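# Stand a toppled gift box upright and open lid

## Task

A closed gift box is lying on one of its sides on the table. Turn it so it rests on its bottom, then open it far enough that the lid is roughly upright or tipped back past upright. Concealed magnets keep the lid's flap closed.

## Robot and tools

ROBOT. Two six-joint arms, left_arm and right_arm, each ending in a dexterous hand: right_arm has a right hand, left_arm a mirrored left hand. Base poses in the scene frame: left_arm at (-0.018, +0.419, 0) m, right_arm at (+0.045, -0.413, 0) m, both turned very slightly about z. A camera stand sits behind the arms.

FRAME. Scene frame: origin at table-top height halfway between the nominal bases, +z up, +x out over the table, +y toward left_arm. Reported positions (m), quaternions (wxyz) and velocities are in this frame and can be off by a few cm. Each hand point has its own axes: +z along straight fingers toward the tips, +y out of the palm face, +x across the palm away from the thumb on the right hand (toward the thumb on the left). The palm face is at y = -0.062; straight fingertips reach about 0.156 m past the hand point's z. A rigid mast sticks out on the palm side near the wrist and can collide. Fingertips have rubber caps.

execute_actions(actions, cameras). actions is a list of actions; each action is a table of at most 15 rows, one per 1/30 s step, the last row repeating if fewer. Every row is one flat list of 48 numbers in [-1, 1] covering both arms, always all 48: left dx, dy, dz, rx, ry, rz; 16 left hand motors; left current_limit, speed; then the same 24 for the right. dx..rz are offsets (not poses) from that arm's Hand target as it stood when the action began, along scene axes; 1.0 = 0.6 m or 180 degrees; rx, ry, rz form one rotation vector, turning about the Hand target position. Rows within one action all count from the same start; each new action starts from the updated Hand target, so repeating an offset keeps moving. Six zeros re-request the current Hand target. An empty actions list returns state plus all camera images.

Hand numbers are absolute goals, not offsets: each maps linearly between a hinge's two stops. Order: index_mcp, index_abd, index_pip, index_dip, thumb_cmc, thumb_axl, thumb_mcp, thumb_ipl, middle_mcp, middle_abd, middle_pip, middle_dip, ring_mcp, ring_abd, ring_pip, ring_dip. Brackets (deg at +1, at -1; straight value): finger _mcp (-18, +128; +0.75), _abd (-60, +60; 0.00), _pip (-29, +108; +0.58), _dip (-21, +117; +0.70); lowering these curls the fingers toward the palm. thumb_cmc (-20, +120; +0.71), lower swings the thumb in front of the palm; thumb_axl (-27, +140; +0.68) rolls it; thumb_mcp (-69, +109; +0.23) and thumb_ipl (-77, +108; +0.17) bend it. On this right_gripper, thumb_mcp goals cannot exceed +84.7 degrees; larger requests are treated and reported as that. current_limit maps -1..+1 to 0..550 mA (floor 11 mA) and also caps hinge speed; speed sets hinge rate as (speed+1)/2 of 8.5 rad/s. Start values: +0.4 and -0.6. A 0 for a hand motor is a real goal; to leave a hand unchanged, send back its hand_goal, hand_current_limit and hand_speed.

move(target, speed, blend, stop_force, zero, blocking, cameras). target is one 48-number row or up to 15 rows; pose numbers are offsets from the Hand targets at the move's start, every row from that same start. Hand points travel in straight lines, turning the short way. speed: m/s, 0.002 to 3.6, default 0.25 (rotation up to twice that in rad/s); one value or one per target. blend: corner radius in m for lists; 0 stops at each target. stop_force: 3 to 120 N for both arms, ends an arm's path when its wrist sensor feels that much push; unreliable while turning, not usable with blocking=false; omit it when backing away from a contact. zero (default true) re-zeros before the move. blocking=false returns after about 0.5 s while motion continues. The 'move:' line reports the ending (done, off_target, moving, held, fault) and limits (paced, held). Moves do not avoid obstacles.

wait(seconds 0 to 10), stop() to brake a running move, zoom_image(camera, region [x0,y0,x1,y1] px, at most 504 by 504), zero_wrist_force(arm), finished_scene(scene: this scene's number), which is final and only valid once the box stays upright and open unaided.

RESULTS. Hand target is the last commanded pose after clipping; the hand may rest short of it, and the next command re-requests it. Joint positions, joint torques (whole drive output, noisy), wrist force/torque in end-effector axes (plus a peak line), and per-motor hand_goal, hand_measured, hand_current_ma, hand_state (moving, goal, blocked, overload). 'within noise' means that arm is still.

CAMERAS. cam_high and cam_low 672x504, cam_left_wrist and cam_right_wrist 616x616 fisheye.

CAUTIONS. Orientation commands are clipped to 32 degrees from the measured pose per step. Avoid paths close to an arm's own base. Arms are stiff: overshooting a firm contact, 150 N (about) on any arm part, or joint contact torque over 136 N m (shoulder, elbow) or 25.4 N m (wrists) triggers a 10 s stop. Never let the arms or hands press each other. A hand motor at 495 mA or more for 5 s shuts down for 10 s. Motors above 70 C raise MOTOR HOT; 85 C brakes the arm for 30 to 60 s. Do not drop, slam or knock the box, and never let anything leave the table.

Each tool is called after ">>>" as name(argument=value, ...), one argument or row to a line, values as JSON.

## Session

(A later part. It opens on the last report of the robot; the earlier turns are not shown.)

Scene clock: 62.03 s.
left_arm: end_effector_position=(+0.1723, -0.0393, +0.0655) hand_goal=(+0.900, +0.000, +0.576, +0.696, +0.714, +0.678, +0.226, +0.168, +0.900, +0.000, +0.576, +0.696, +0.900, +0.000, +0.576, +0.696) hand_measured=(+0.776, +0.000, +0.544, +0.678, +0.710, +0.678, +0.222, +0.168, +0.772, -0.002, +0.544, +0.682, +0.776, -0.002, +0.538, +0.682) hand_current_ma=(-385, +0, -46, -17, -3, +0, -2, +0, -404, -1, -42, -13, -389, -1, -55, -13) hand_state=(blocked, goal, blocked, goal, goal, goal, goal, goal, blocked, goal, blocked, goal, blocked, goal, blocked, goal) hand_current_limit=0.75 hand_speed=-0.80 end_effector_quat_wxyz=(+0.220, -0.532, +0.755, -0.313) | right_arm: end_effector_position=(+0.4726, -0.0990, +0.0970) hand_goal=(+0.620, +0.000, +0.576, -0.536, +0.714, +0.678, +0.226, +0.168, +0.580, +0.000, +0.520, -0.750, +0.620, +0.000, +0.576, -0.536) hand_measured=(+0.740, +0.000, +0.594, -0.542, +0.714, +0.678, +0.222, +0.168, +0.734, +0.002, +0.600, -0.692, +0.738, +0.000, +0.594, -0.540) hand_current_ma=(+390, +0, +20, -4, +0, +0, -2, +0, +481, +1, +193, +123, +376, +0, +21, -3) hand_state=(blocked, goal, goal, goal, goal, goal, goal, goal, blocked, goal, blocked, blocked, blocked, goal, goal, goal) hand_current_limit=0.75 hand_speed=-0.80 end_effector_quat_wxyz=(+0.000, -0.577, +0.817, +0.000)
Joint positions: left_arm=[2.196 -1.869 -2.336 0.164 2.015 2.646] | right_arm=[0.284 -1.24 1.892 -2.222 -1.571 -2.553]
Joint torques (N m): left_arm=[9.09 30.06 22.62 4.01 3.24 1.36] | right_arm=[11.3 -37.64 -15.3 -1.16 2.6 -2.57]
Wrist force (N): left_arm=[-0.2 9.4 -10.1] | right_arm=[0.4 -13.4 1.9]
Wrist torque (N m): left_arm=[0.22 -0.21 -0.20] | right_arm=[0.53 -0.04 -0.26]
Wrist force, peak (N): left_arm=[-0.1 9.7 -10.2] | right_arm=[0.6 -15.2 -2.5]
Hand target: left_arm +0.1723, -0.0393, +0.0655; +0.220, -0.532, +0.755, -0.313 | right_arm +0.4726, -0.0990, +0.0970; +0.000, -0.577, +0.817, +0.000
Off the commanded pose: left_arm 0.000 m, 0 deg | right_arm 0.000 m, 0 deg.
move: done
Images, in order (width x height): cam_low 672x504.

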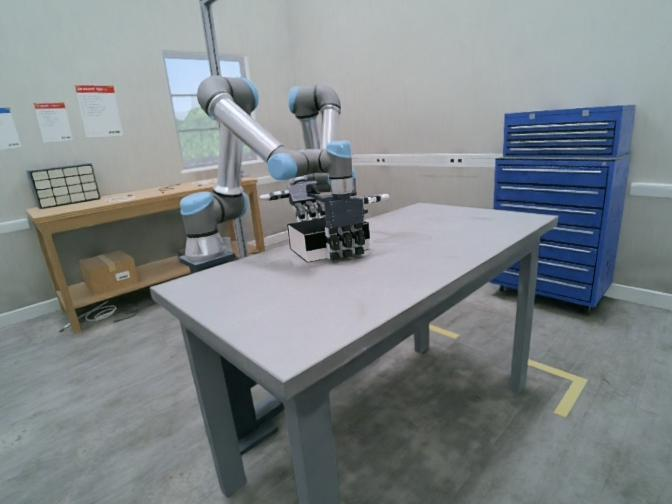

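>>> move(
  target=[
    [0,0,0,0,0,0,0.90,0,0.576,0.696,0.714,0.678,0.226,0.168,0.90,0,0.576,0.696,0.90,0,0.576,0.696,0.75,-0.8,0,0,0,0,0,0,0.62,0,0.576,-0.536,0.714,0.678,0.226,0.168,0.58,0,0.50,-0.82,0.62,0,0.576,-0.536,0.75,-0.8],
    [0,0,0,0,0,0,0.90,0,0.576,0.696,0.714,0.678,0.226,0.168,0.90,0,0.576,0.696,0.90,0,0.576,0.696,0.75,-0.8,0,0,0,0,0,0,0.62,0,0.576,-0.536,0.714,0.678,0.226,0.168,0.58,0,0.46,-0.90,0.62,0,0.576,-0.536,0.75,-0.8],
  ],
  speed=0.03,
  cameras=["cam_low"],
)

>>> zoom_image(
  camera="cam_low",
  region=[280, 190, 390, 280],
)

Scene clock: 63.43 s.
left_arm: end_effector_position=(+0.1723, -0.0393, +0.0655) hand_goal=(+0.900, +0.000, +0.576, +0.696, +0.714, +0.678, +0.226, +0.168, +0.900, +0.000, +0.576, +0.696, +0.900, +0.000, +0.576, +0.696) hand_measured=(+0.776, +0.000, +0.542, +0.678, +0.710, +0.678, +0.222, +0.168, +0.772, -0.002, +0.544, +0.682, +0.776, -0.002, +0.538, +0.682) hand_current_ma=(-385, +0, -46, -17, -3, +0, -2, +0, -404, -1, -43, -13, -389, -1, -56, -13) hand_state=(blocked, goal, blocked, goal, goal, goal, goal, goal, blocked, goal, blocked, goal, blocked, goal, blocked, goal) hand_current_limit=0.75 hand_speed=-0.80 end_effector_quat_wxyz=(+0.220, -0.532, +0.755, -0.313) | right_arm: end_effector_position=(+0.4726, -0.0990, +0.0970) hand_goal=(+0.620, +0.000, +0.576, -0.536, +0.714, +0.678, +0.226, +0.168, +0.580, +0.000, +0.460, -0.900, +0.620, +0.000, +0.576, -0.536) hand_measured=(+0.740, +0.000, +0.594, -0.544, +0.714, +0.678, +0.222, +0.168, +0.732, +0.002, +0.580, -0.804, +0.738, +0.000, +0.594, -0.544) hand_current_ma=(+390, +0, +20, -7, +0, +0, -2, +0, +481, +1, +351, +257, +376, +0, +21, -5) hand_state=(blocked, goal, goal, goal, goal, goal, goal, goal, blocked, goal, blocked, blocked, blocked, goal, goal, goal) hand_current_limit=0.75 hand_speed=-0.80 end_effector_quat_wxyz=(+0.000, -0.577, +0.817, +0.000)
Joint positions: left_arm=[2.196 -1.869 -2.336 0.164 2.015 2.646] | right_arm=[0.284 -1.24 1.892 -2.222 -1.571 -2.553]
Joint torques (N m): left_arm=[9.23 28.21 23.39 3.42 3.28 1.37] | right_arm=[9.48 -37.86 -15.3 -1.42 2.64 -2.45]
Wrist force (N): left_arm=[-0.3 9.5 -11.3] | right_arm=[0.8 -13.3 2.7]
Wrist torque (N m): left_arm=[0.30 -0.23 -0.21] | right_arm=[0.51 -0.12 -0.22]
Wrist force, peak (N): left_arm=[-0.3 9.7 -11.9] | right_arm=[0.4 -14.2 2.4]
Hand target: left_arm +0.1723, -0.0393, +0.0655; +0.220, -0.532, +0.755, -0.313 | right_arm +0.4726, -0.0990, +0.0970; +0.000, -0.577, +0.817, +0.000
Off the commanded pose: left_arm 0.000 m, 0 deg | right_arm 0.000 m, 0 deg.
move: done
Images, in order (width x height): cam_low 672x504.

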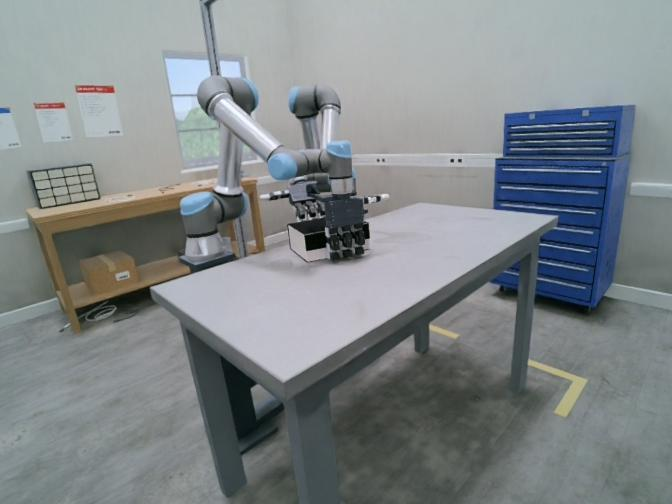

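Scaled by 4.582.

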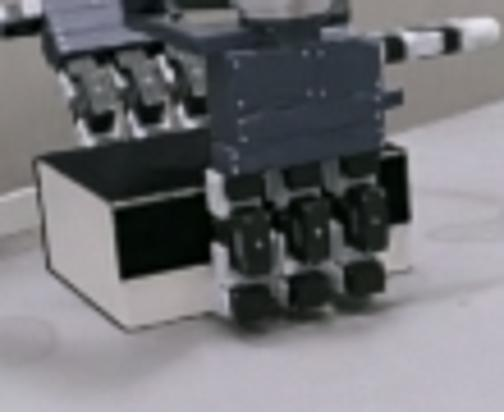

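>>> execute_actions(
  actions=[],
  cameras=["cam_low","cam_right_wrist"],
)

>>> zoom_image(
  camera="cam_low",
  region=[284, 215, 334, 265],
)

>>> zoom_image(
  camera="cam_low",
  region=[350, 210, 380, 260],
)

Scene clock: 63.90 s.
left_arm: end_effector_position=(+0.1723, -0.0393, +0.0655) hand_goal=(+0.900, +0.000, +0.576, +0.696, +0.714, +0.678, +0.226, +0.168, +0.900, +0.000, +0.576, +0.696, +0.900, +0.000, +0.576, +0.696) hand_measured=(+0.776, +0.000, +0.542, +0.678, +0.710, +0.678, +0.222, +0.168, +0.772, -0.002, +0.544, +0.682, +0.776, -0.002, +0.538, +0.682) hand_current_ma=(-385, +0, -46, -17, -3, +0, -2, +0, -404, -1, -43, -13, -389, -1, -56, -13) hand_state=(blocked, goal, blocked, goal, goal, goal, goal, goal, blocked, goal, blocked, goal, blocked, goal, blocked, goal) hand_current_limit=0.75 hand_speed=-0.80 end_effector_quat_wxyz=(+0.220, -0.532, +0.755, -0.313) | right_arm: end_effector_position=(+0.4726, -0.0990, +0.0970) hand_goal=(+0.620, +0.000, +0.576, -0.536, +0.714, +0.678, +0.226, +0.168, +0.580, +0.000, +0.460, -0.900, +0.620, +0.000, +0.576, -0.536) hand_measured=(+0.740, +0.000, +0.594, -0.544, +0.714, +0.678, +0.222, +0.168, +0.732, +0.002, +0.580, -0.804, +0.738, +0.000, +0.594, -0.544) hand_current_ma=(+390, +0, +20, -7, +0, +0, -2, +0, +481, +1, +351, +257, +376, +0, +21, -5) hand_state=(blocked, goal, goal, goal, goal, goal, goal, goal, blocked, goal, blocked, blocked, blocked, goal, goal, goal) hand_current_limit=0.75 hand_speed=-0.80 end_effector_quat_wxyz=(+0.000, -0.577, +0.817, +0.000)
Joint positions: left_arm=[2.196 -1.869 -2.336 0.164 2.015 2.646] | right_arm=[0.284 -1.24 1.892 -2.222 -1.571 -2.553]
Joint velocities: within noise
Joint torques (N m): left_arm=[9.11 27.22 22.62 3.35 3.18 1.29] | right_arm=[8.01 -38.15 -14.85 -1.26 2.76 -2.51]
Wrist force (N): left_arm=[-0.3 9.7 -11.3] | right_arm=[0.5 -13.3 2.6]
Wrist torque (N m): left_arm=[0.34 -0.22 -0.22] | right_arm=[0.51 -0.10 -0.24]
Wrist force, peak (N): left_arm=[-0.1 9.6 -11.5] | right_arm=[0.2 -13.8 2.7]
Hand target: left_arm +0.1723, -0.0393, +0.0655; +0.220, -0.532, +0.755, -0.313 | right_arm +0.4726, -0.0990, +0.0970; +0.000, -0.577, +0.817, +0.000
Off the commanded pose: left_arm 0.000 m, 0 deg | right_arm 0.000 m, 0 deg.
Images, in order (width x height): cam_low 672x504, cam_right_wrist 616x616.

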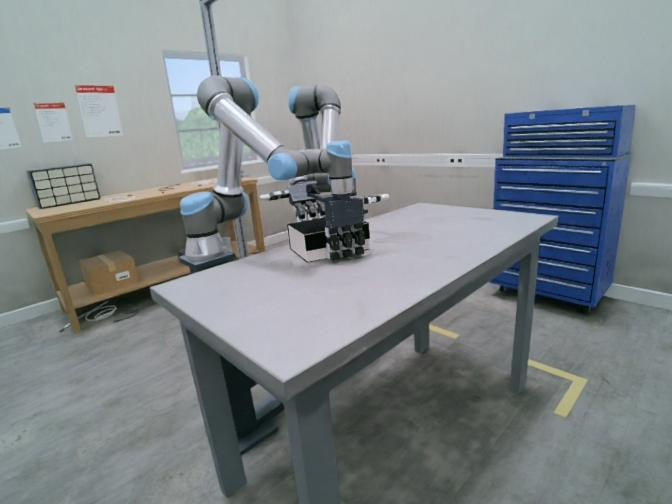

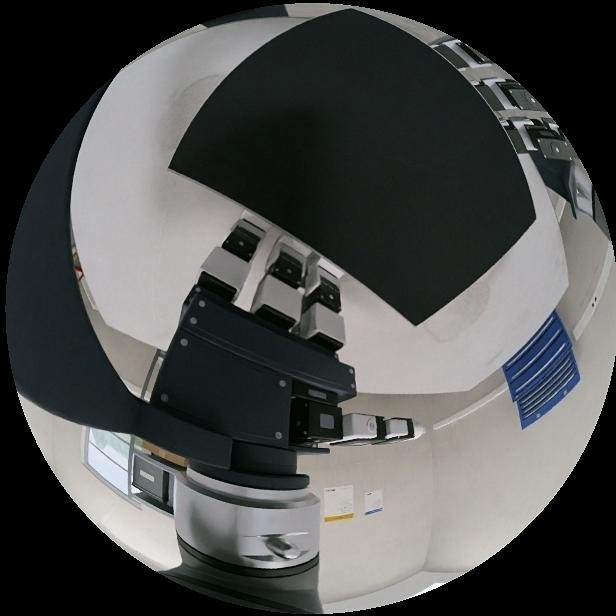

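Scaled by 10.080.

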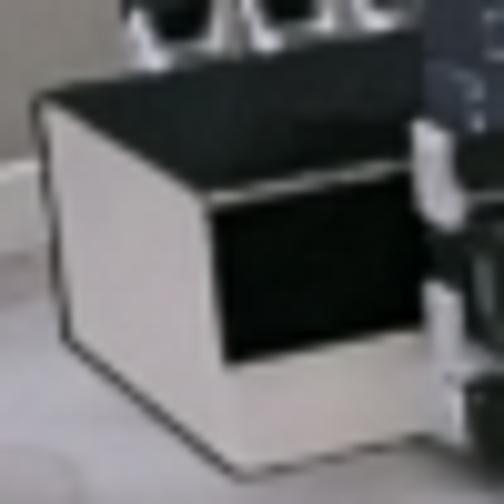

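Scaled by 10.080.

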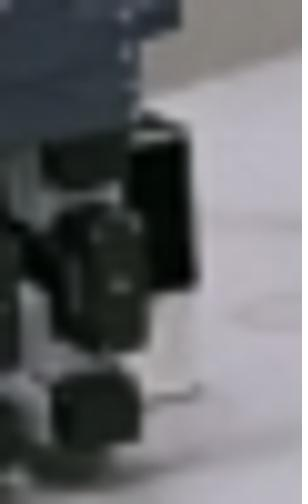

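>>> move(
  target=[
    [0,0,0,0,0,0,0.90,0,0.576,0.696,0.714,0.678,0.226,0.168,0.90,0,0.576,0.696,0.90,0,0.576,0.696,0.75,-0.8,0,0,0,0,0,0,0.62,0,0.576,-0.536,0.714,0.678,0.226,0.168,0.58,0,0.42,-0.95,0.62,0,0.576,-0.536,0.75,-0.8],
    [0,0,0,0,0,0,0.90,0,0.576,0.696,0.714,0.678,0.226,0.168,0.90,0,0.576,0.696,0.90,0,0.576,0.696,0.75,-0.8,0,0,0,0,0,0,0.62,0,0.576,-0.536,0.714,0.678,0.226,0.168,0.58,0,0.40,-1.0,0.62,0,0.576,-0.536,0.75,-0.8],
  ],
  speed=0.03,
  cameras=["cam_low"],
)

>>> zoom_image(
  camera="cam_low",
  region=[280, 190, 390, 280],
)

Scene clock: 66.03 s.
left_arm: end_effector_position=(+0.1723, -0.0393, +0.0655) hand_goal=(+0.900, +0.000, +0.576, +0.696, +0.714, +0.678, +0.226, +0.168, +0.900, +0.000, +0.576, +0.696, +0.900, +0.000, +0.576, +0.696) hand_measured=(+0.778, +0.000, +0.542, +0.678, +0.710, +0.678, +0.222, +0.168, +0.774, -0.002, +0.544, +0.682, +0.776, -0.002, +0.538, +0.682) hand_current_ma=(-384, +0, -47, -17, -3, +0, -2, +0, -403, -1, -43, -13, -388, -1, -56, -13) hand_state=(blocked, goal, blocked, goal, goal, goal, goal, goal, blocked, goal, blocked, goal, blocked, goal, blocked, goal) hand_current_limit=0.75 hand_speed=-0.80 end_effector_quat_wxyz=(+0.220, -0.532, +0.755, -0.313) | right_arm: end_effector_position=(+0.4726, -0.0990, +0.0970) hand_goal=(+0.620, +0.000, +0.576, -0.536, +0.714, +0.678, +0.226, +0.168, +0.580, +0.000, +0.400, -1.000, +0.620, +0.000, +0.576, -0.536) hand_measured=(+0.740, +0.000, +0.594, -0.544, +0.714, +0.678, +0.222, +0.168, +0.720, +0.002, +0.484, -0.968, +0.738, +0.000, +0.596, -0.542) hand_current_ma=(+389, +0, +22, -6, +0, +0, -2, +0, +481, +1, +208, +50, +376, +0, +23, -5) hand_state=(blocked, goal, goal, goal, goal, goal, goal, goal, blocked, goal, blocked, blocked, blocked, goal, goal, goal) hand_current_limit=0.75 hand_speed=-0.80 end_effector_quat_wxyz=(+0.000, -0.577, +0.817, +0.000)
Joint positions: left_arm=[2.196 -1.869 -2.336 0.164 2.015 2.646] | right_arm=[0.284 -1.24 1.892 -2.222 -1.571 -2.553]
Joint torques (N m): left_arm=[8.95 24.31 22.61 3.34 3.32 1.43] | right_arm=[5.8 -37.81 -14.73 -1.26 2.74 -2.56]
Wrist force (N): left_arm=[-0.1 9.3 -10.2] | right_arm=[0.2 -13.2 2.3]
Wrist torque (N m): left_arm=[0.21 -0.23 -0.19] | right_arm=[0.48 -0.04 -0.27]
Wrist force, peak (N): left_arm=[-0.1 9.6 -11.7] | right_arm=[0.4 -14.2 2.6]
Hand target: left_arm +0.1723, -0.0393, +0.0655; +0.220, -0.532, +0.755, -0.313 | right_arm +0.4726, -0.0990, +0.0970; +0.000, -0.577, +0.817, +0.000
Off the commanded pose: left_arm 0.000 m, 0 deg | right_arm 0.000 m, 0 deg.
move: done
Images, in order (width x height): cam_low 672x504.

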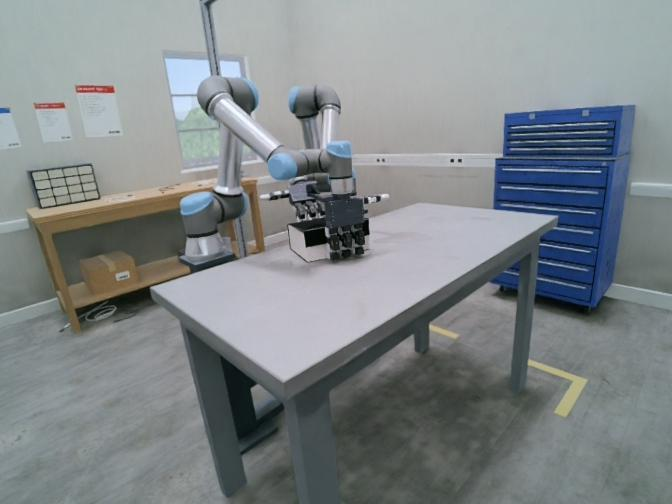

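Scaled by 4.582.

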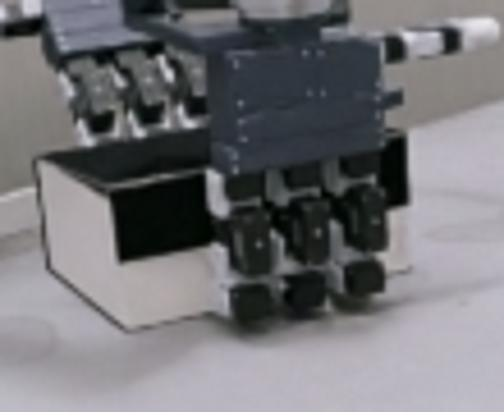

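>>> move(
  target=[
    [0,0,0,0,0,0,0.776,0,0.56,0.69,0.714,0.678,0.226,0.168,0.776,0,0.56,0.69,0.776,0,0.56,0.69,0.75,-0.85,0,0,0,0,0,0,0.745,0,0.576,-0.536,0.714,0.678,0.226,0.168,0.66,0,0.40,-1.0,0.745,0,0.576,-0.536,0.75,-0.85],
    [0,0,0,0,0,0,0.776,0,0.56,0.69,0.714,0.678,0.226,0.168,0.776,0,0.56,0.69,0.776,0,0.56,0.69,0.75,-0.85,0,0,0,0,0,0,0.88,0,0.576,-0.536,0.714,0.678,0.226,0.168,0.68,0,0.40,-1.0,0.88,0,0.576,-0.536,0.75,-0.7],
    [0,0,0,0,0,0,0.776,0,0.56,0.69,0.714,0.678,0.226,0.168,0.776,0,0.56,0.69,0.776,0,0.56,0.69,0.75,-0.85,-0.0038,0.0013,0.0173,0,0,0,0.88,0,0.576,-0.536,0.714,0.678,0.226,0.168,0.68,0,0.40,-1.0,0.88,0,0.576,-0.536,0.75,-0.7],
    [0,0,0,0,0,0,0.776,0,0.56,0.69,0.714,0.678,0.226,0.168,0.776,0,0.56,0.69,0.776,0,0.56,0.69,0.75,-0.85,-0.0015,0.0005,0.0727,0,0,0,0.88,0,0.576,-0.536,0.714,0.678,0.226,0.168,0.68,0,0.40,-1.0,0.88,0,0.576,-0.536,0.75,-0.7],
  ],
  speed=0.04,
  cameras=["cam_low","cam_high"],
)

>>> zoom_image(
  camera="cam_low",
  region=[280, 190, 390, 280],
)

>>> zoom_image(
  camera="cam_high",
  region=[120, 200, 340, 400],
)

Scene clock: 70.30 s.
left_arm: end_effector_position=(+0.1723, -0.0393, +0.0655) hand_goal=(+0.776, +0.000, +0.560, +0.690, +0.714, +0.678, +0.226, +0.168, +0.776, +0.000, +0.560, +0.690, +0.776, +0.000, +0.560, +0.690) hand_measured=(+0.764, +0.000, +0.552, +0.686, +0.710, +0.678, +0.222, +0.168, +0.762, -0.002, +0.552, +0.686, +0.762, -0.002, +0.550, +0.686) hand_current_ma=(-12, +0, -5, -2, -3, +0, -2, +0, -13, -1, -5, -2, -13, -1, -8, -2) hand_state=(goal, goal, goal, goal, goal, goal, goal, goal, goal, goal, goal, goal, goal, goal, goal, goal) hand_current_limit=0.75 hand_speed=-0.85 end_effector_quat_wxyz=(+0.220, -0.532, +0.755, -0.313) | right_arm: end_effector_position=(+0.4717, -0.0987, +0.1408) hand_goal=(+0.880, +0.000, +0.576, -0.536, +0.714, +0.678, +0.226, +0.168, +0.680, +0.000, +0.400, -1.000, +0.880, +0.000, +0.576, -0.536) hand_measured=(+0.872, +0.000, +0.578, -0.538, +0.714, +0.678, +0.222, +0.168, +0.716, +0.002, +0.420, -1.000, +0.874, +0.000, +0.578, -0.538) hand_current_ma=(-6, +0, +1, -1, +0, +0, -2, +0, +64, +1, +22, +0, -5, +0, +1, -1) hand_state=(goal, goal, goal, goal, goal, goal, goal, goal, blocked, goal, goal, goal, goal, goal, goal, goal) hand_current_limit=0.75 hand_speed=-0.70 end_effector_quat_wxyz=(+0.000, -0.577, +0.817, +0.000) end_effector_velocity=(+0.000, +0.000, -0.001) end_effector_angular_velocity=(+0.001, -0.001, +0.000)
Joint positions: left_arm=[2.196 -1.869 -2.336 0.164 2.015 2.646] | right_arm=[0.285 -1.302 1.843 -2.112 -1.571 -2.552]
Joint velocities: left_arm=[within noise] | right_arm=[0 0.001 0.002 -0.005 0 0]
Joint torques (N m): left_arm=[9.12 16.2 20.13 3.32 3.2 1.32] | right_arm=[-9.85 -24.18 -12.14 -4.22 2.53 -2.45]
Wrist force (N): left_arm=[-0.2 1.1 -1.0] | right_arm=[0.4 -1.3 0.7]
Wrist torque (N m): left_arm=[0.10 0.03 -0.02] | right_arm=[0.07 -0.03 0.04]
Wrist force, peak (N): left_arm=[-0.1 9.8 -10.2] | right_arm=[0.5 -13.5 2.5]
Hand target: left_arm +0.1723, -0.0393, +0.0655; +0.220, -0.532, +0.755, -0.313 | right_arm +0.4717, -0.0987, +0.1407; +0.000, -0.577, +0.817, +0.000
Off the commanded pose: left_arm 0.000 m, 0 deg | right_arm 0.000 m, 0 deg.
move: done
Images, in order (width x height): cam_high 672x504, cam_low 672x504.

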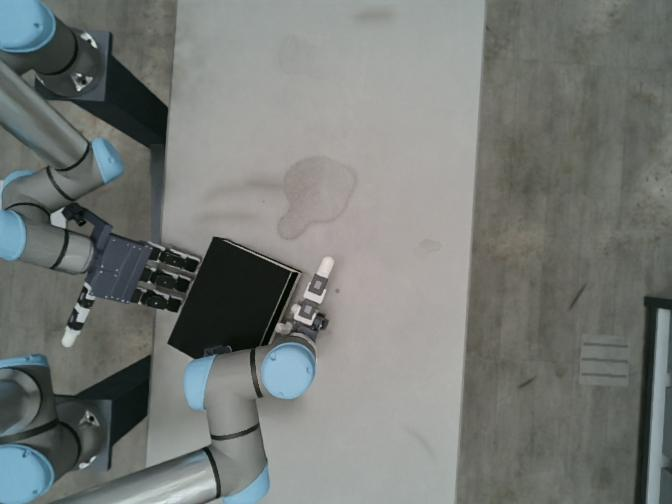

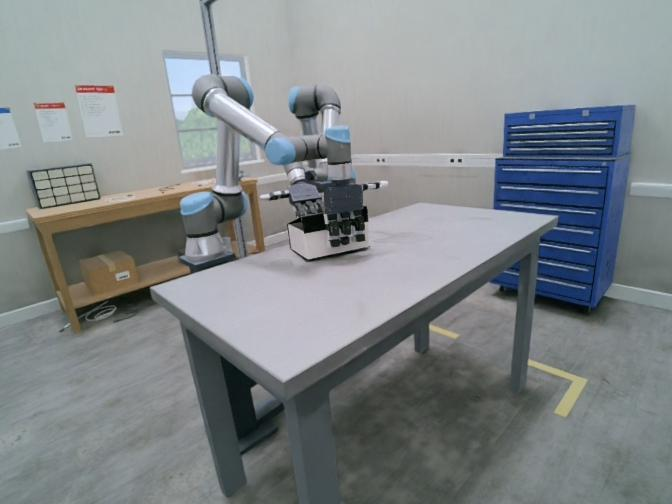

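Scaled by 4.582.

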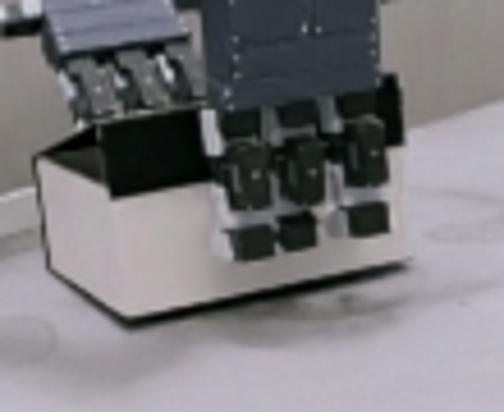

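Scaled by 2.291.

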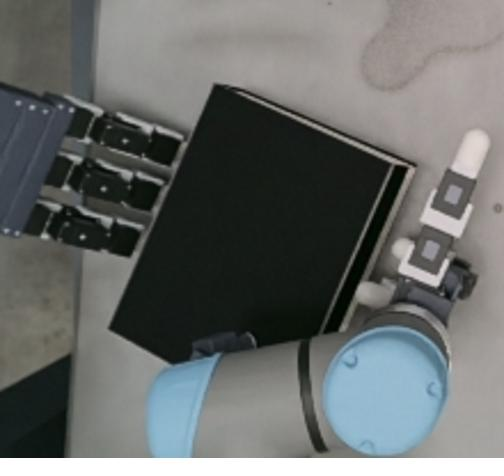

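>>> move(
  target=[
    [0,0,0,0,0,0,0.776,0,0.56,0.69,0.714,0.678,0.226,0.168,0.776,0,0.56,0.69,0.776,0,0.56,0.69,0.75,-0.85,0,0,0,0,0,0,0.88,0,0.576,-0.536,0.714,0.678,0.226,0.168,0.745,0,0.40,-1.0,0.88,0,0.576,-0.536,0.75,-0.85],
  ],
  speed=0.04,
  cameras=["cam_low","cam_right_wrist"],
)

>>> zoom_image(
  camera="cam_low",
  region=[280, 190, 390, 280],
)

Scene clock: 71.20 s.
left_arm: end_effector_position=(+0.1723, -0.0393, +0.0655) hand_goal=(+0.776, +0.000, +0.560, +0.690, +0.714, +0.678, +0.226, +0.168, +0.776, +0.000, +0.560, +0.690, +0.776, +0.000, +0.560, +0.690) hand_measured=(+0.764, +0.000, +0.554, +0.686, +0.710, +0.678, +0.222, +0.168, +0.762, -0.002, +0.552, +0.686, +0.762, -0.002, +0.550, +0.686) hand_current_ma=(-12, +0, -4, -2, -3, +0, -2, +0, -13, -1, -4, -2, -13, -1, -6, -2) hand_state=(goal, goal, goal, goal, goal, goal, goal, goal, goal, goal, goal, goal, goal, goal, goal, goal) hand_current_limit=0.75 hand_speed=-0.85 end_effector_quat_wxyz=(+0.220, -0.532, +0.755, -0.313) | right_arm: end_effector_position=(+0.4717, -0.0988, +0.1407) hand_goal=(+0.880, +0.000, +0.576, -0.536, +0.714, +0.678, +0.226, +0.168, +0.746, +0.000, +0.400, -1.000, +0.880, +0.000, +0.576, -0.536) hand_measured=(+0.872, +0.000, +0.578, -0.538, +0.714, +0.678, +0.222, +0.168, +0.752, +0.002, +0.412, -1.000, +0.874, +0.000, +0.578, -0.538) hand_current_ma=(-6, +0, +1, -1, +0, +0, -2, +0, +5, +1, +11, +0, -5, +0, +1, -1) hand_state=(goal, goal, goal, goal, goal, goal, goal, goal, goal, goal, goal, goal, goal, goal, goal, goal) hand_current_limit=0.75 hand_speed=-0.85 end_effector_quat_wxyz=(+0.000, -0.577, +0.817, +0.000)
Joint positions: left_arm=[2.196 -1.869 -2.336 0.164 2.015 2.646] | right_arm=[0.285 -1.302 1.843 -2.112 -1.571 -2.552]
Joint torques (N m): left_arm=[9.21 16.34 19.45 3.3 3.26 1.33] | right_arm=[-4.69 -25.06 -13.77 -3.16 1.75 -1.09]
Wrist force (N): left_arm=[-0.1 0.9 -0.3] | right_arm=[0.2 -0.4 0.6]
Wrist torque (N m): left_arm=[0.05 0.03 0.00] | right_arm=[-0.02 -0.03 0.05]
Wrist force, peak (N): left_arm=[-0.4 1.2 -1.4] | right_arm=[0.0 -2.0 0.9]
Hand target: left_arm +0.1723, -0.0393, +0.0655; +0.220, -0.532, +0.755, -0.313 | right_arm +0.4717, -0.0987, +0.1407; +0.000, -0.577, +0.817, +0.000
Off the commanded pose: left_arm 0.000 m, 0 deg | right_arm 0.000 m, 0 deg.
move: done
Images, in order (width x height): cam_low 672x504, cam_right_wrist 616x616.

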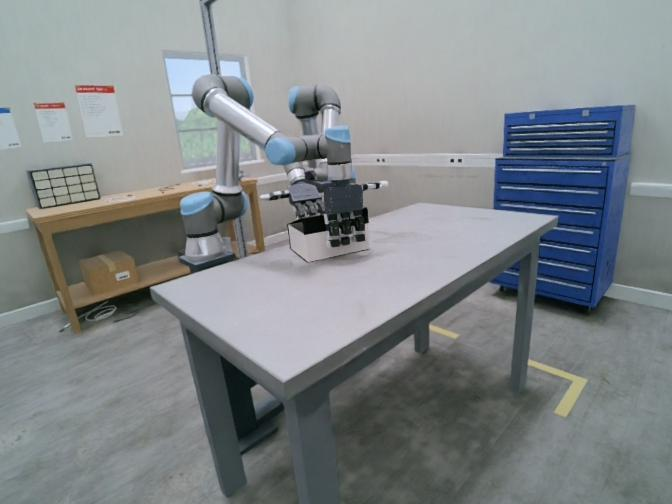

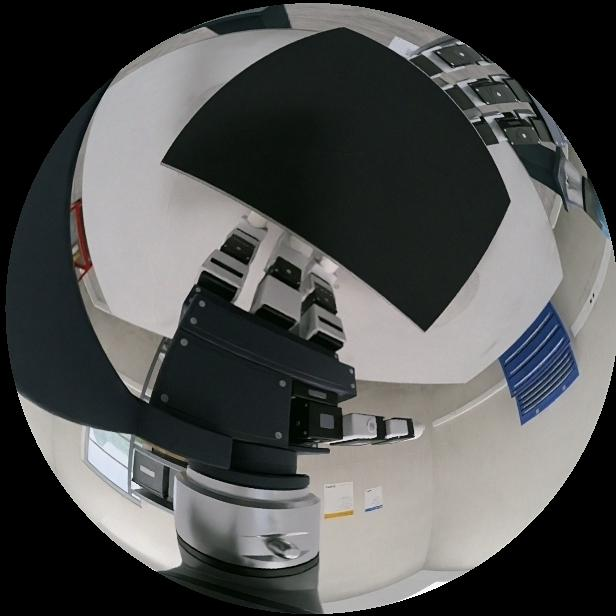

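Scaled by 4.582.

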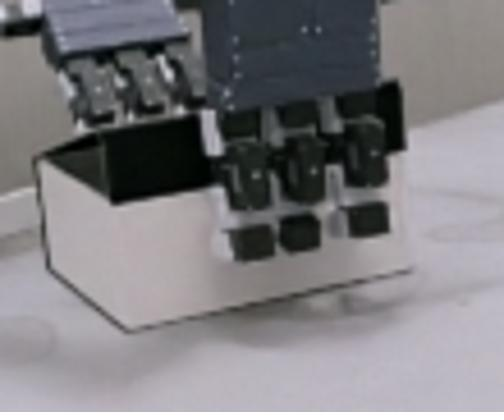

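>>> move(
  target=[
    [0,0,0,0,0,0,0.776,0,0.56,0.69,0.714,0.678,0.226,0.168,0.776,0,0.56,0.69,0.776,0,0.56,0.69,0.75,-0.85,0.0235,-0.0084,0,0,0,0,0.88,0,0.576,-0.536,0.714,0.678,0.226,0.168,0.745,0,0.40,-1.0,0.88,0,0.576,-0.536,0.75,-0.6],
    [0,0,0,0,0,0,0.776,0,0.56,0.69,0.714,0.678,0.226,0.168,0.776,0,0.56,0.69,0.776,0,0.56,0.69,0.75,-0.85,0.0235,-0.0084,0.0128,0,0,0,0.754,0,0.576,-0.536,0.714,0.678,0.226,0.168,0.754,0,0.576,-0.536,0.754,0,0.576,-0.536,0.75,-0.6],
    [0,0,0,0,0,0,0.776,0,0.56,0.69,0.714,0.678,0.226,0.168,0.776,0,0.56,0.69,0.776,0,0.56,0.69,0.75,-0.85,0.0017,-0.0006,0.0128,0,0,0,0.754,0,0.576,-0.536,0.714,0.678,0.226,0.168,0.754,0,0.576,-0.536,0.754,0,0.576,-0.536,0.75,-0.6],
  ],
  speed=[0.06,0.05,0.04],
  cameras=["cam_low","cam_high"],
)

>>> zoom_image(
  camera="cam_low",
  region=[280, 190, 390, 280],
)

>>> zoom_image(
  camera="cam_high",
  region=[120, 200, 340, 400],
)

Scene clock: 76.03 s.
left_arm: end_effector_position=(+0.1723, -0.0393, +0.0655) hand_goal=(+0.776, +0.000, +0.560, +0.690, +0.714, +0.678, +0.226, +0.168, +0.776, +0.000, +0.560, +0.690, +0.776, +0.000, +0.560, +0.690) hand_measured=(+0.764, +0.000, +0.554, +0.686, +0.710, +0.678, +0.222, +0.168, +0.762, -0.002, +0.552, +0.686, +0.762, -0.002, +0.550, +0.686) hand_current_ma=(-12, +0, -4, -2, -3, +0, -2, +0, -13, -1, -4, -2, -13, -1, -6, -2) hand_state=(goal, goal, goal, goal, goal, goal, goal, goal, goal, goal, goal, goal, goal, goal, goal, goal) hand_current_limit=0.75 hand_speed=-0.85 end_effector_quat_wxyz=(+0.220, -0.532, +0.755, -0.313) | right_arm: end_effector_position=(+0.4726, -0.0990, +0.1484) hand_goal=(+0.754, +0.000, +0.576, -0.536, +0.714, +0.678, +0.226, +0.168, +0.754, +0.000, +0.576, -0.536, +0.754, +0.000, +0.576, -0.536) hand_measured=(+0.760, +0.000, +0.578, -0.540, +0.714, +0.678, +0.222, +0.168, +0.760, +0.002, +0.574, -0.544, +0.758, +0.000, +0.578, -0.538) hand_current_ma=(+3, +0, +1, -2, +0, +0, -2, +0, +4, +1, -1, -5, +2, +0, +1, -1) hand_state=(goal, goal, goal, goal, goal, goal, goal, goal, goal, goal, goal, goal, goal, goal, goal, goal) hand_current_limit=0.75 hand_speed=-0.60 end_effector_quat_wxyz=(+0.000, -0.577, +0.817, +0.000)
Joint positions: left_arm=[2.196 -1.869 -2.336 0.164 2.015 2.646] | right_arm=[0.284 -1.31 1.831 -2.092 -1.571 -2.552]
Joint torques (N m): left_arm=[9.13 15.93 13.26 3.28 3.23 1.31] | right_arm=[-10.36 -23.47 -28.59 -0.78 -2.24 -1.27]
Wrist force (N): left_arm=[-0.1 1.4 -1.9] | right_arm=[0.4 -2.8 -1.8]
Wrist torque (N m): left_arm=[0.15 0.00 -0.01] | right_arm=[0.17 0.06 -0.13]
Wrist force, peak (N): left_arm=[-0.1 1.4 -1.9] | right_arm=[0.4 -3.3 -2.8]
Hand target: left_arm +0.1723, -0.0393, +0.0655; +0.220, -0.532, +0.755, -0.313 | right_arm +0.4727, -0.0991, +0.1483; +0.000, -0.577, +0.817, +0.000
Off the commanded pose: left_arm 0.000 m, 0 deg | right_arm 0.000 m, 0 deg.
move: done
Images, in order (width x height): cam_high 672x504, cam_low 672x504.

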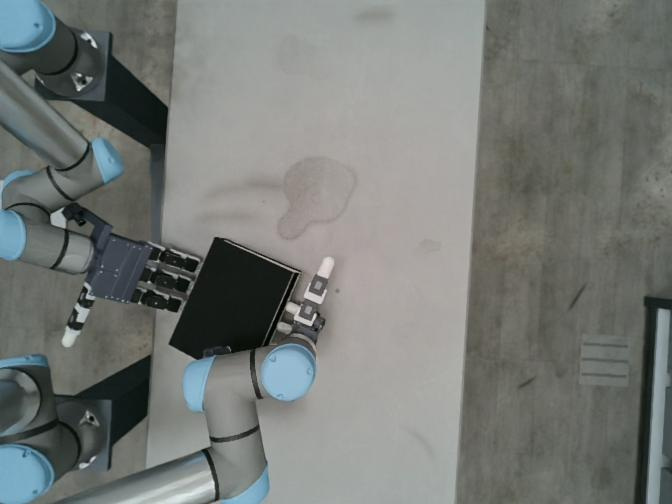

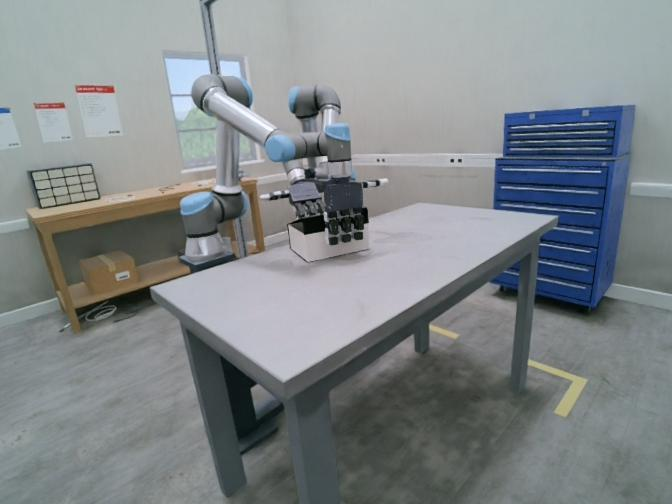

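Scaled by 4.582.

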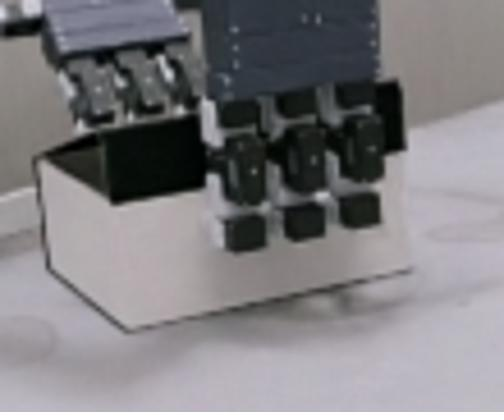

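Scaled by 2.291.

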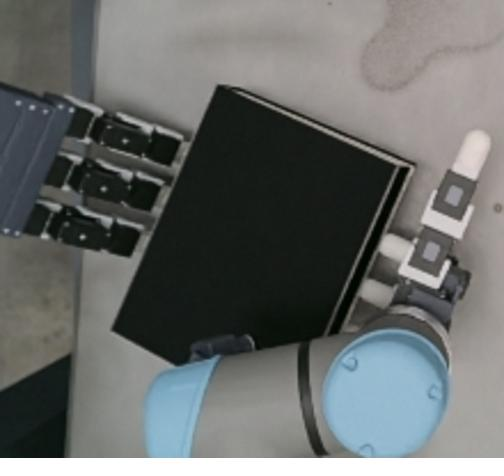

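>>> execute_actions(
  actions=[],
  cameras=["cam_high", "cam_low"],
)

Scene clock: 76.77 s.
left_arm: end_effector_position=(+0.1723, -0.0393, +0.0655) hand_goal=(+0.776, +0.000, +0.560, +0.690, +0.714, +0.678, +0.226, +0.168, +0.776, +0.000, +0.560, +0.690, +0.776, +0.000, +0.560, +0.690) hand_measured=(+0.764, +0.000, +0.554, +0.686, +0.710, +0.678, +0.222, +0.168, +0.762, -0.002, +0.552, +0.686, +0.762, -0.002, +0.550, +0.686) hand_current_ma=(-12, +0, -4, -2, -3, +0, -2, +0, -13, -1, -4, -2, -13, -1, -6, -2) hand_state=(goal, goal, goal, goal, goal, goal, goal, goal, goal, goal, goal, goal, goal, goal, goal, goal) hand_current_limit=0.75 hand_speed=-0.85 end_effector_quat_wxyz=(+0.220, -0.532, +0.755, -0.313) | right_arm: end_effector_position=(+0.4727, -0.0991, +0.1483) hand_goal=(+0.754, +0.000, +0.576, -0.536, +0.714, +0.678, +0.226, +0.168, +0.754, +0.000, +0.576, -0.536, +0.754, +0.000, +0.576, -0.536) hand_measured=(+0.760, +0.000, +0.578, -0.540, +0.714, +0.678, +0.222, +0.168, +0.760, +0.002, +0.574, -0.544, +0.758, +0.000, +0.578, -0.538) hand_current_ma=(+3, +0, +1, -2, +0, +0, -2, +0, +4, +1, -1, -5, +2, +0, +1, -1) hand_state=(goal, goal, goal, goal, goal, goal, goal, goal, goal, goal, goal, goal, goal, goal, goal, goal) hand_current_limit=0.75 hand_speed=-0.60 end_effector_quat_wxyz=(+0.000, -0.577, +0.817, +0.000)
Joint positions: left_arm=[2.196 -1.869 -2.336 0.164 2.015 2.646] | right_arm=[0.284 -1.31 1.831 -2.092 -1.571 -2.553]
Joint velocities: within noise
Joint torques (N m): left_arm=[9.07 16.87 12.26 3.42 3.09 1.35] | right_arm=[-12.32 -24.41 -28.26 -0.06 -0.82 -2.73]
Wrist force (N): left_arm=[0.0 1.3 -1.7] | right_arm=[-0.1 -1.1 -0.9]
Wrist torque (N m): left_arm=[0.13 0.00 -0.01] | right_arm=[0.13 -0.01 -0.10]
Wrist force, peak (N): left_arm=[-0.1 1.5 -2.0] | right_arm=[0.5 -2.1 -1.8]
Hand target: left_arm +0.1723, -0.0393, +0.0655; +0.220, -0.532, +0.755, -0.313 | right_arm +0.4727, -0.0991, +0.1483; +0.000, -0.577, +0.817, +0.000
Off the commanded pose: left_arm 0.000 m, 0 deg | right_arm 0.000 m, 0 deg.
Images, in order (width x height): cam_high 672x504, cam_low 672x504.

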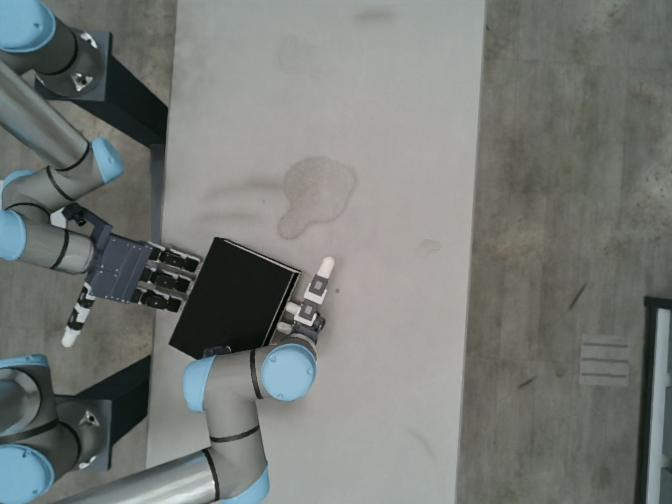

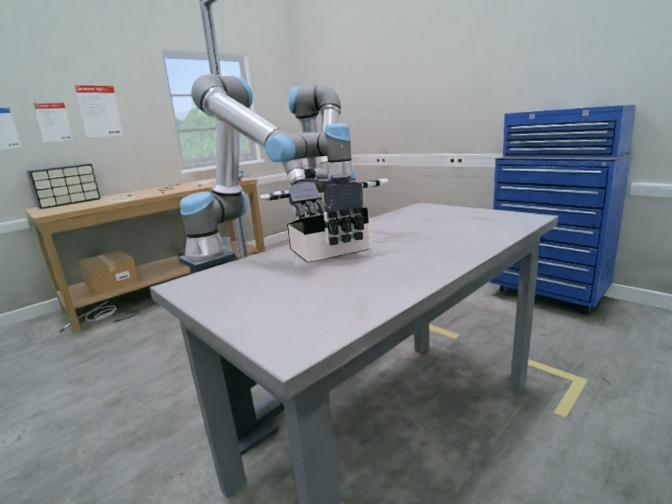

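>>> move(
  target=[
    [0,0,0,0,0,0,0.776,0,0.56,0.69,0.714,0.678,0.226,0.168,0.776,0,0.56,0.69,0.776,0,0.56,0.69,0.75,-0.85,0.00235,-0.00084,0,0,0,0,0.754,0,0.576,-0.536,0.714,0.678,0.226,0.168,0.754,0,0.576,-0.536,0.754,0,0.576,-0.536,0.75,-0.6],
    [0,0,0,0,0,0,0.776,0,0.56,0.69,0.714,0.678,0.226,0.168,0.776,0,0.56,0.69,0.776,0,0.56,0.69,0.75,-0.85,0.00235,-0.00084,0.0617,0,0,0,0.754,0,0.576,-0.536,0.714,0.678,0.226,0.168,0.754,0,0.576,-0.536,0.754,0,0.576,-0.536,0.75,-0.6],
  ],
  speed=0.04,
  stop_force=5,
  cameras=["cam_high", "cam_low"],
)

>>> zoom_image(
  camera="cam_low",
  region=[250, 160, 410, 290],
)

Scene clock: 79.13 s.
left_arm: end_effector_position=(+0.1723, -0.0393, +0.0655) hand_goal=(+0.776, +0.000, +0.560, +0.690, +0.714, +0.678, +0.226, +0.168, +0.776, +0.000, +0.560, +0.690, +0.776, +0.000, +0.560, +0.690) hand_measured=(+0.764, +0.000, +0.554, +0.686, +0.710, +0.678, +0.222, +0.168, +0.762, -0.002, +0.552, +0.686, +0.762, -0.002, +0.550, +0.686) hand_current_ma=(-12, +0, -4, -2, -3, +0, -2, +0, -13, -1, -4, -2, -13, -1, -6, -2) hand_state=(goal, goal, goal, goal, goal, goal, goal, goal, goal, goal, goal, goal, goal, goal, goal, goal) hand_current_limit=0.75 hand_speed=-0.85 end_effector_quat_wxyz=(+0.220, -0.532, +0.755, -0.313) | right_arm: end_effector_position=(+0.4741, -0.0996, +0.1854) hand_goal=(+0.754, +0.000, +0.576, -0.536, +0.714, +0.678, +0.226, +0.168, +0.754, +0.000, +0.576, -0.536, +0.754, +0.000, +0.576, -0.536) hand_measured=(+0.756, +0.000, +0.578, -0.538, +0.714, +0.678, +0.222, +0.168, +0.756, +0.002, +0.574, -0.538, +0.756, +0.000, +0.578, -0.538) hand_current_ma=(+1, +0, +1, -1, +0, +0, -2, +0, +1, +1, -1, -1, +1, +0, +1, -1) hand_state=(goal, goal, goal, goal, goal, goal, goal, goal, goal, goal, goal, goal, goal, goal, goal, goal) hand_current_limit=0.75 hand_speed=-0.60 end_effector_quat_wxyz=(+0.000, -0.577, +0.817, +0.000)
Joint positions: left_arm=[2.196 -1.869 -2.336 0.164 2.015 2.646] | right_arm=[0.282 -1.348 1.774 -1.997 -1.571 -2.554]
Joint torques (N m): left_arm=[8.5 16.52 10.09 3.33 3.07 1.28] | right_arm=[10.12 -23.83 -14.84 -3.8 2.64 2.29]
Wrist force (N): left_arm=[-0.1 1.4 -1.9] | right_arm=[0.3 0.2 0.1]
Wrist torque (N m): left_arm=[0.16 0.01 -0.02] | right_arm=[0.04 -0.03 0.07]
Wrist force, peak (N): left_arm=[0.0 1.3 -2.0] | right_arm=[0.0 -1.2 -1.4]
Hand target: left_arm +0.1723, -0.0393, +0.0655; +0.220, -0.532, +0.755, -0.313 | right_arm +0.4741, -0.0996, +0.1854; +0.000, -0.577, +0.817, +0.000
Off the commanded pose: left_arm 0.000 m, 0 deg | right_arm 0.000 m, 0 deg.
move: done
Images, in order (width x height): cam_high 672x504, cam_low 672x504.

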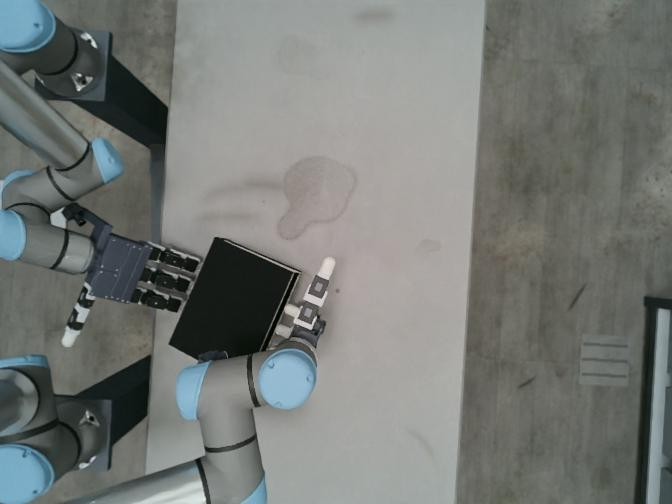

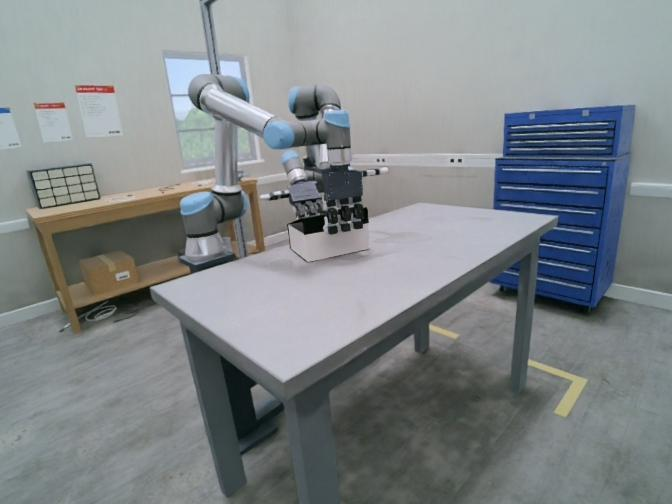

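Scaled by 3.150.

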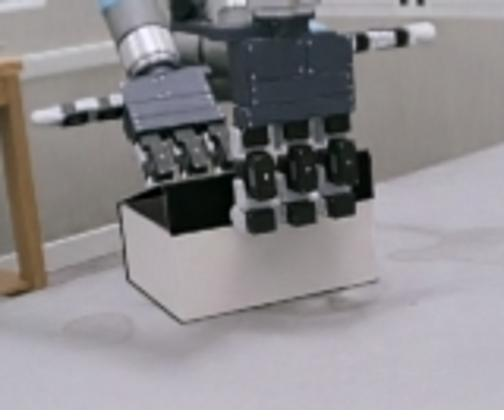

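>>> zoom_image(
  camera="cam_low",
  region=[280, 190, 380, 270],
)

>>> zoom_image(
  camera="cam_high",
  region=[150, 220, 350, 380],
)

Scaled by 5.040.

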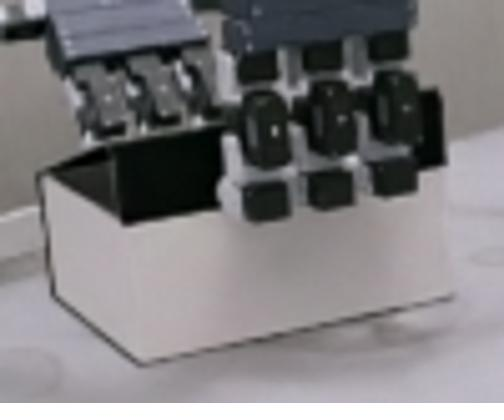

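Scaled by 2.520.

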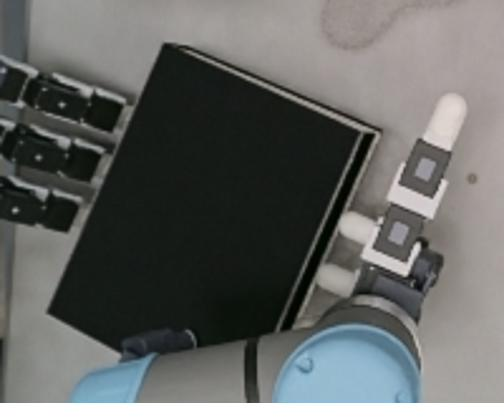

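>>> execute_actions(
  actions=[],
  cameras=["cam_right_wrist", "cam_left_wrist"],
)

>>> zoom_image(
  camera="cam_right_wrist",
  region=[150, 200, 500, 550],
)

Scene clock: 80.83 s.
left_arm: end_effector_position=(+0.1723, -0.0393, +0.0655) hand_goal=(+0.776, +0.000, +0.560, +0.690, +0.714, +0.678, +0.226, +0.168, +0.776, +0.000, +0.560, +0.690, +0.776, +0.000, +0.560, +0.690) hand_measured=(+0.764, +0.000, +0.554, +0.686, +0.710, +0.678, +0.222, +0.168, +0.762, -0.002, +0.552, +0.686, +0.762, -0.002, +0.550, +0.686) hand_current_ma=(-12, +0, -4, -2, -3, +0, -2, +0, -13, -1, -4, -2, -13, -1, -6, -2) hand_state=(goal, goal, goal, goal, goal, goal, goal, goal, goal, goal, goal, goal, goal, goal, goal, goal) hand_current_limit=0.75 hand_speed=-0.85 end_effector_quat_wxyz=(+0.220, -0.532, +0.755, -0.313) | right_arm: end_effector_position=(+0.4741, -0.0996, +0.1854) hand_goal=(+0.754, +0.000, +0.576, -0.536, +0.714, +0.678, +0.226, +0.168, +0.754, +0.000, +0.576, -0.536, +0.754, +0.000, +0.576, -0.536) hand_measured=(+0.756, +0.000, +0.578, -0.538, +0.714, +0.678, +0.222, +0.168, +0.756, +0.002, +0.574, -0.538, +0.756, +0.000, +0.578, -0.538) hand_current_ma=(+1, +0, +1, -1, +0, +0, -2, +0, +1, +1, -1, -1, +1, +0, +1, -1) hand_state=(goal, goal, goal, goal, goal, goal, goal, goal, goal, goal, goal, goal, goal, goal, goal, goal) hand_current_limit=0.75 hand_speed=-0.60 end_effector_quat_wxyz=(+0.000, -0.577, +0.817, +0.000)
Joint positions: left_arm=[2.196 -1.869 -2.336 0.164 2.015 2.646] | right_arm=[0.282 -1.348 1.774 -1.997 -1.571 -2.554]
Joint velocities: within noise
Joint torques (N m): left_arm=[8.91 16.9 7.88 3.36 2.92 1.25] | right_arm=[9.56 -23.36 -15.09 -2.46 2.61 1.78]
Wrist force (N): left_arm=[0.0 1.4 -1.8] | right_arm=[0.1 0.0 0.1]
Wrist torque (N m): left_arm=[0.15 -0.01 0.00] | right_arm=[0.01 0.01 0.04]
Wrist force, peak (N): left_arm=[-0.2 1.5 -1.8] | right_arm=[0.4 0.4 0.4]
Hand target: left_arm +0.1723, -0.0393, +0.0655; +0.220, -0.532, +0.755, -0.313 | right_arm +0.4741, -0.0996, +0.1854; +0.000, -0.577, +0.817, +0.000
Off the commanded pose: left_arm 0.000 m, 0 deg | right_arm 0.000 m, 0 deg.
Images, in order (width x height): cam_left_wrist 616x616, cam_right_wrist 616x616.

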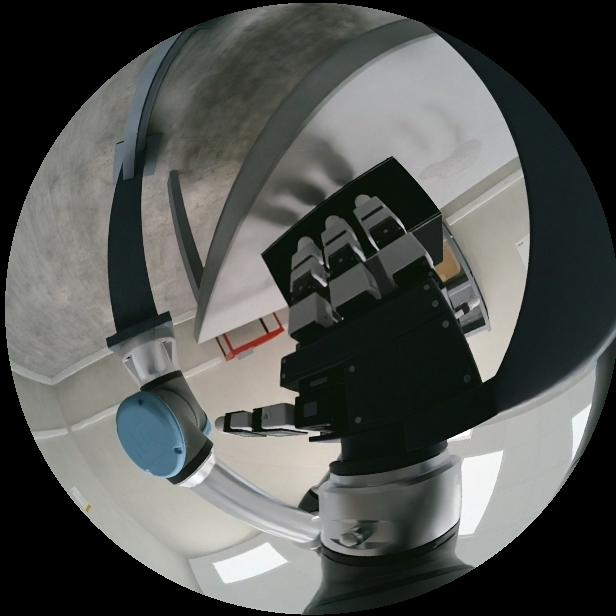

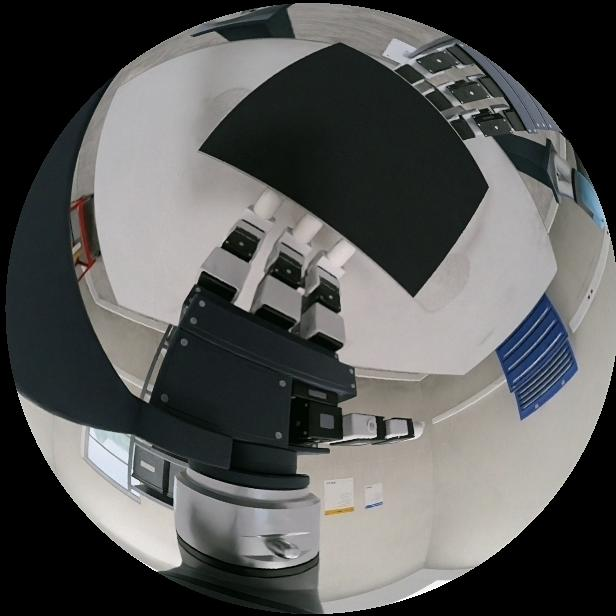

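Scaled by 1.440 from the camera's 616x616 image, which has a finer 880x880 frame.

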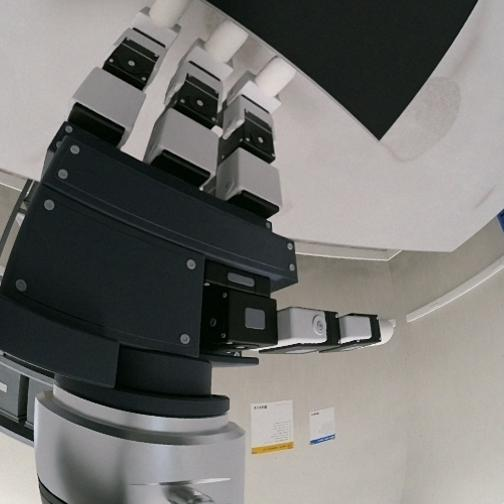

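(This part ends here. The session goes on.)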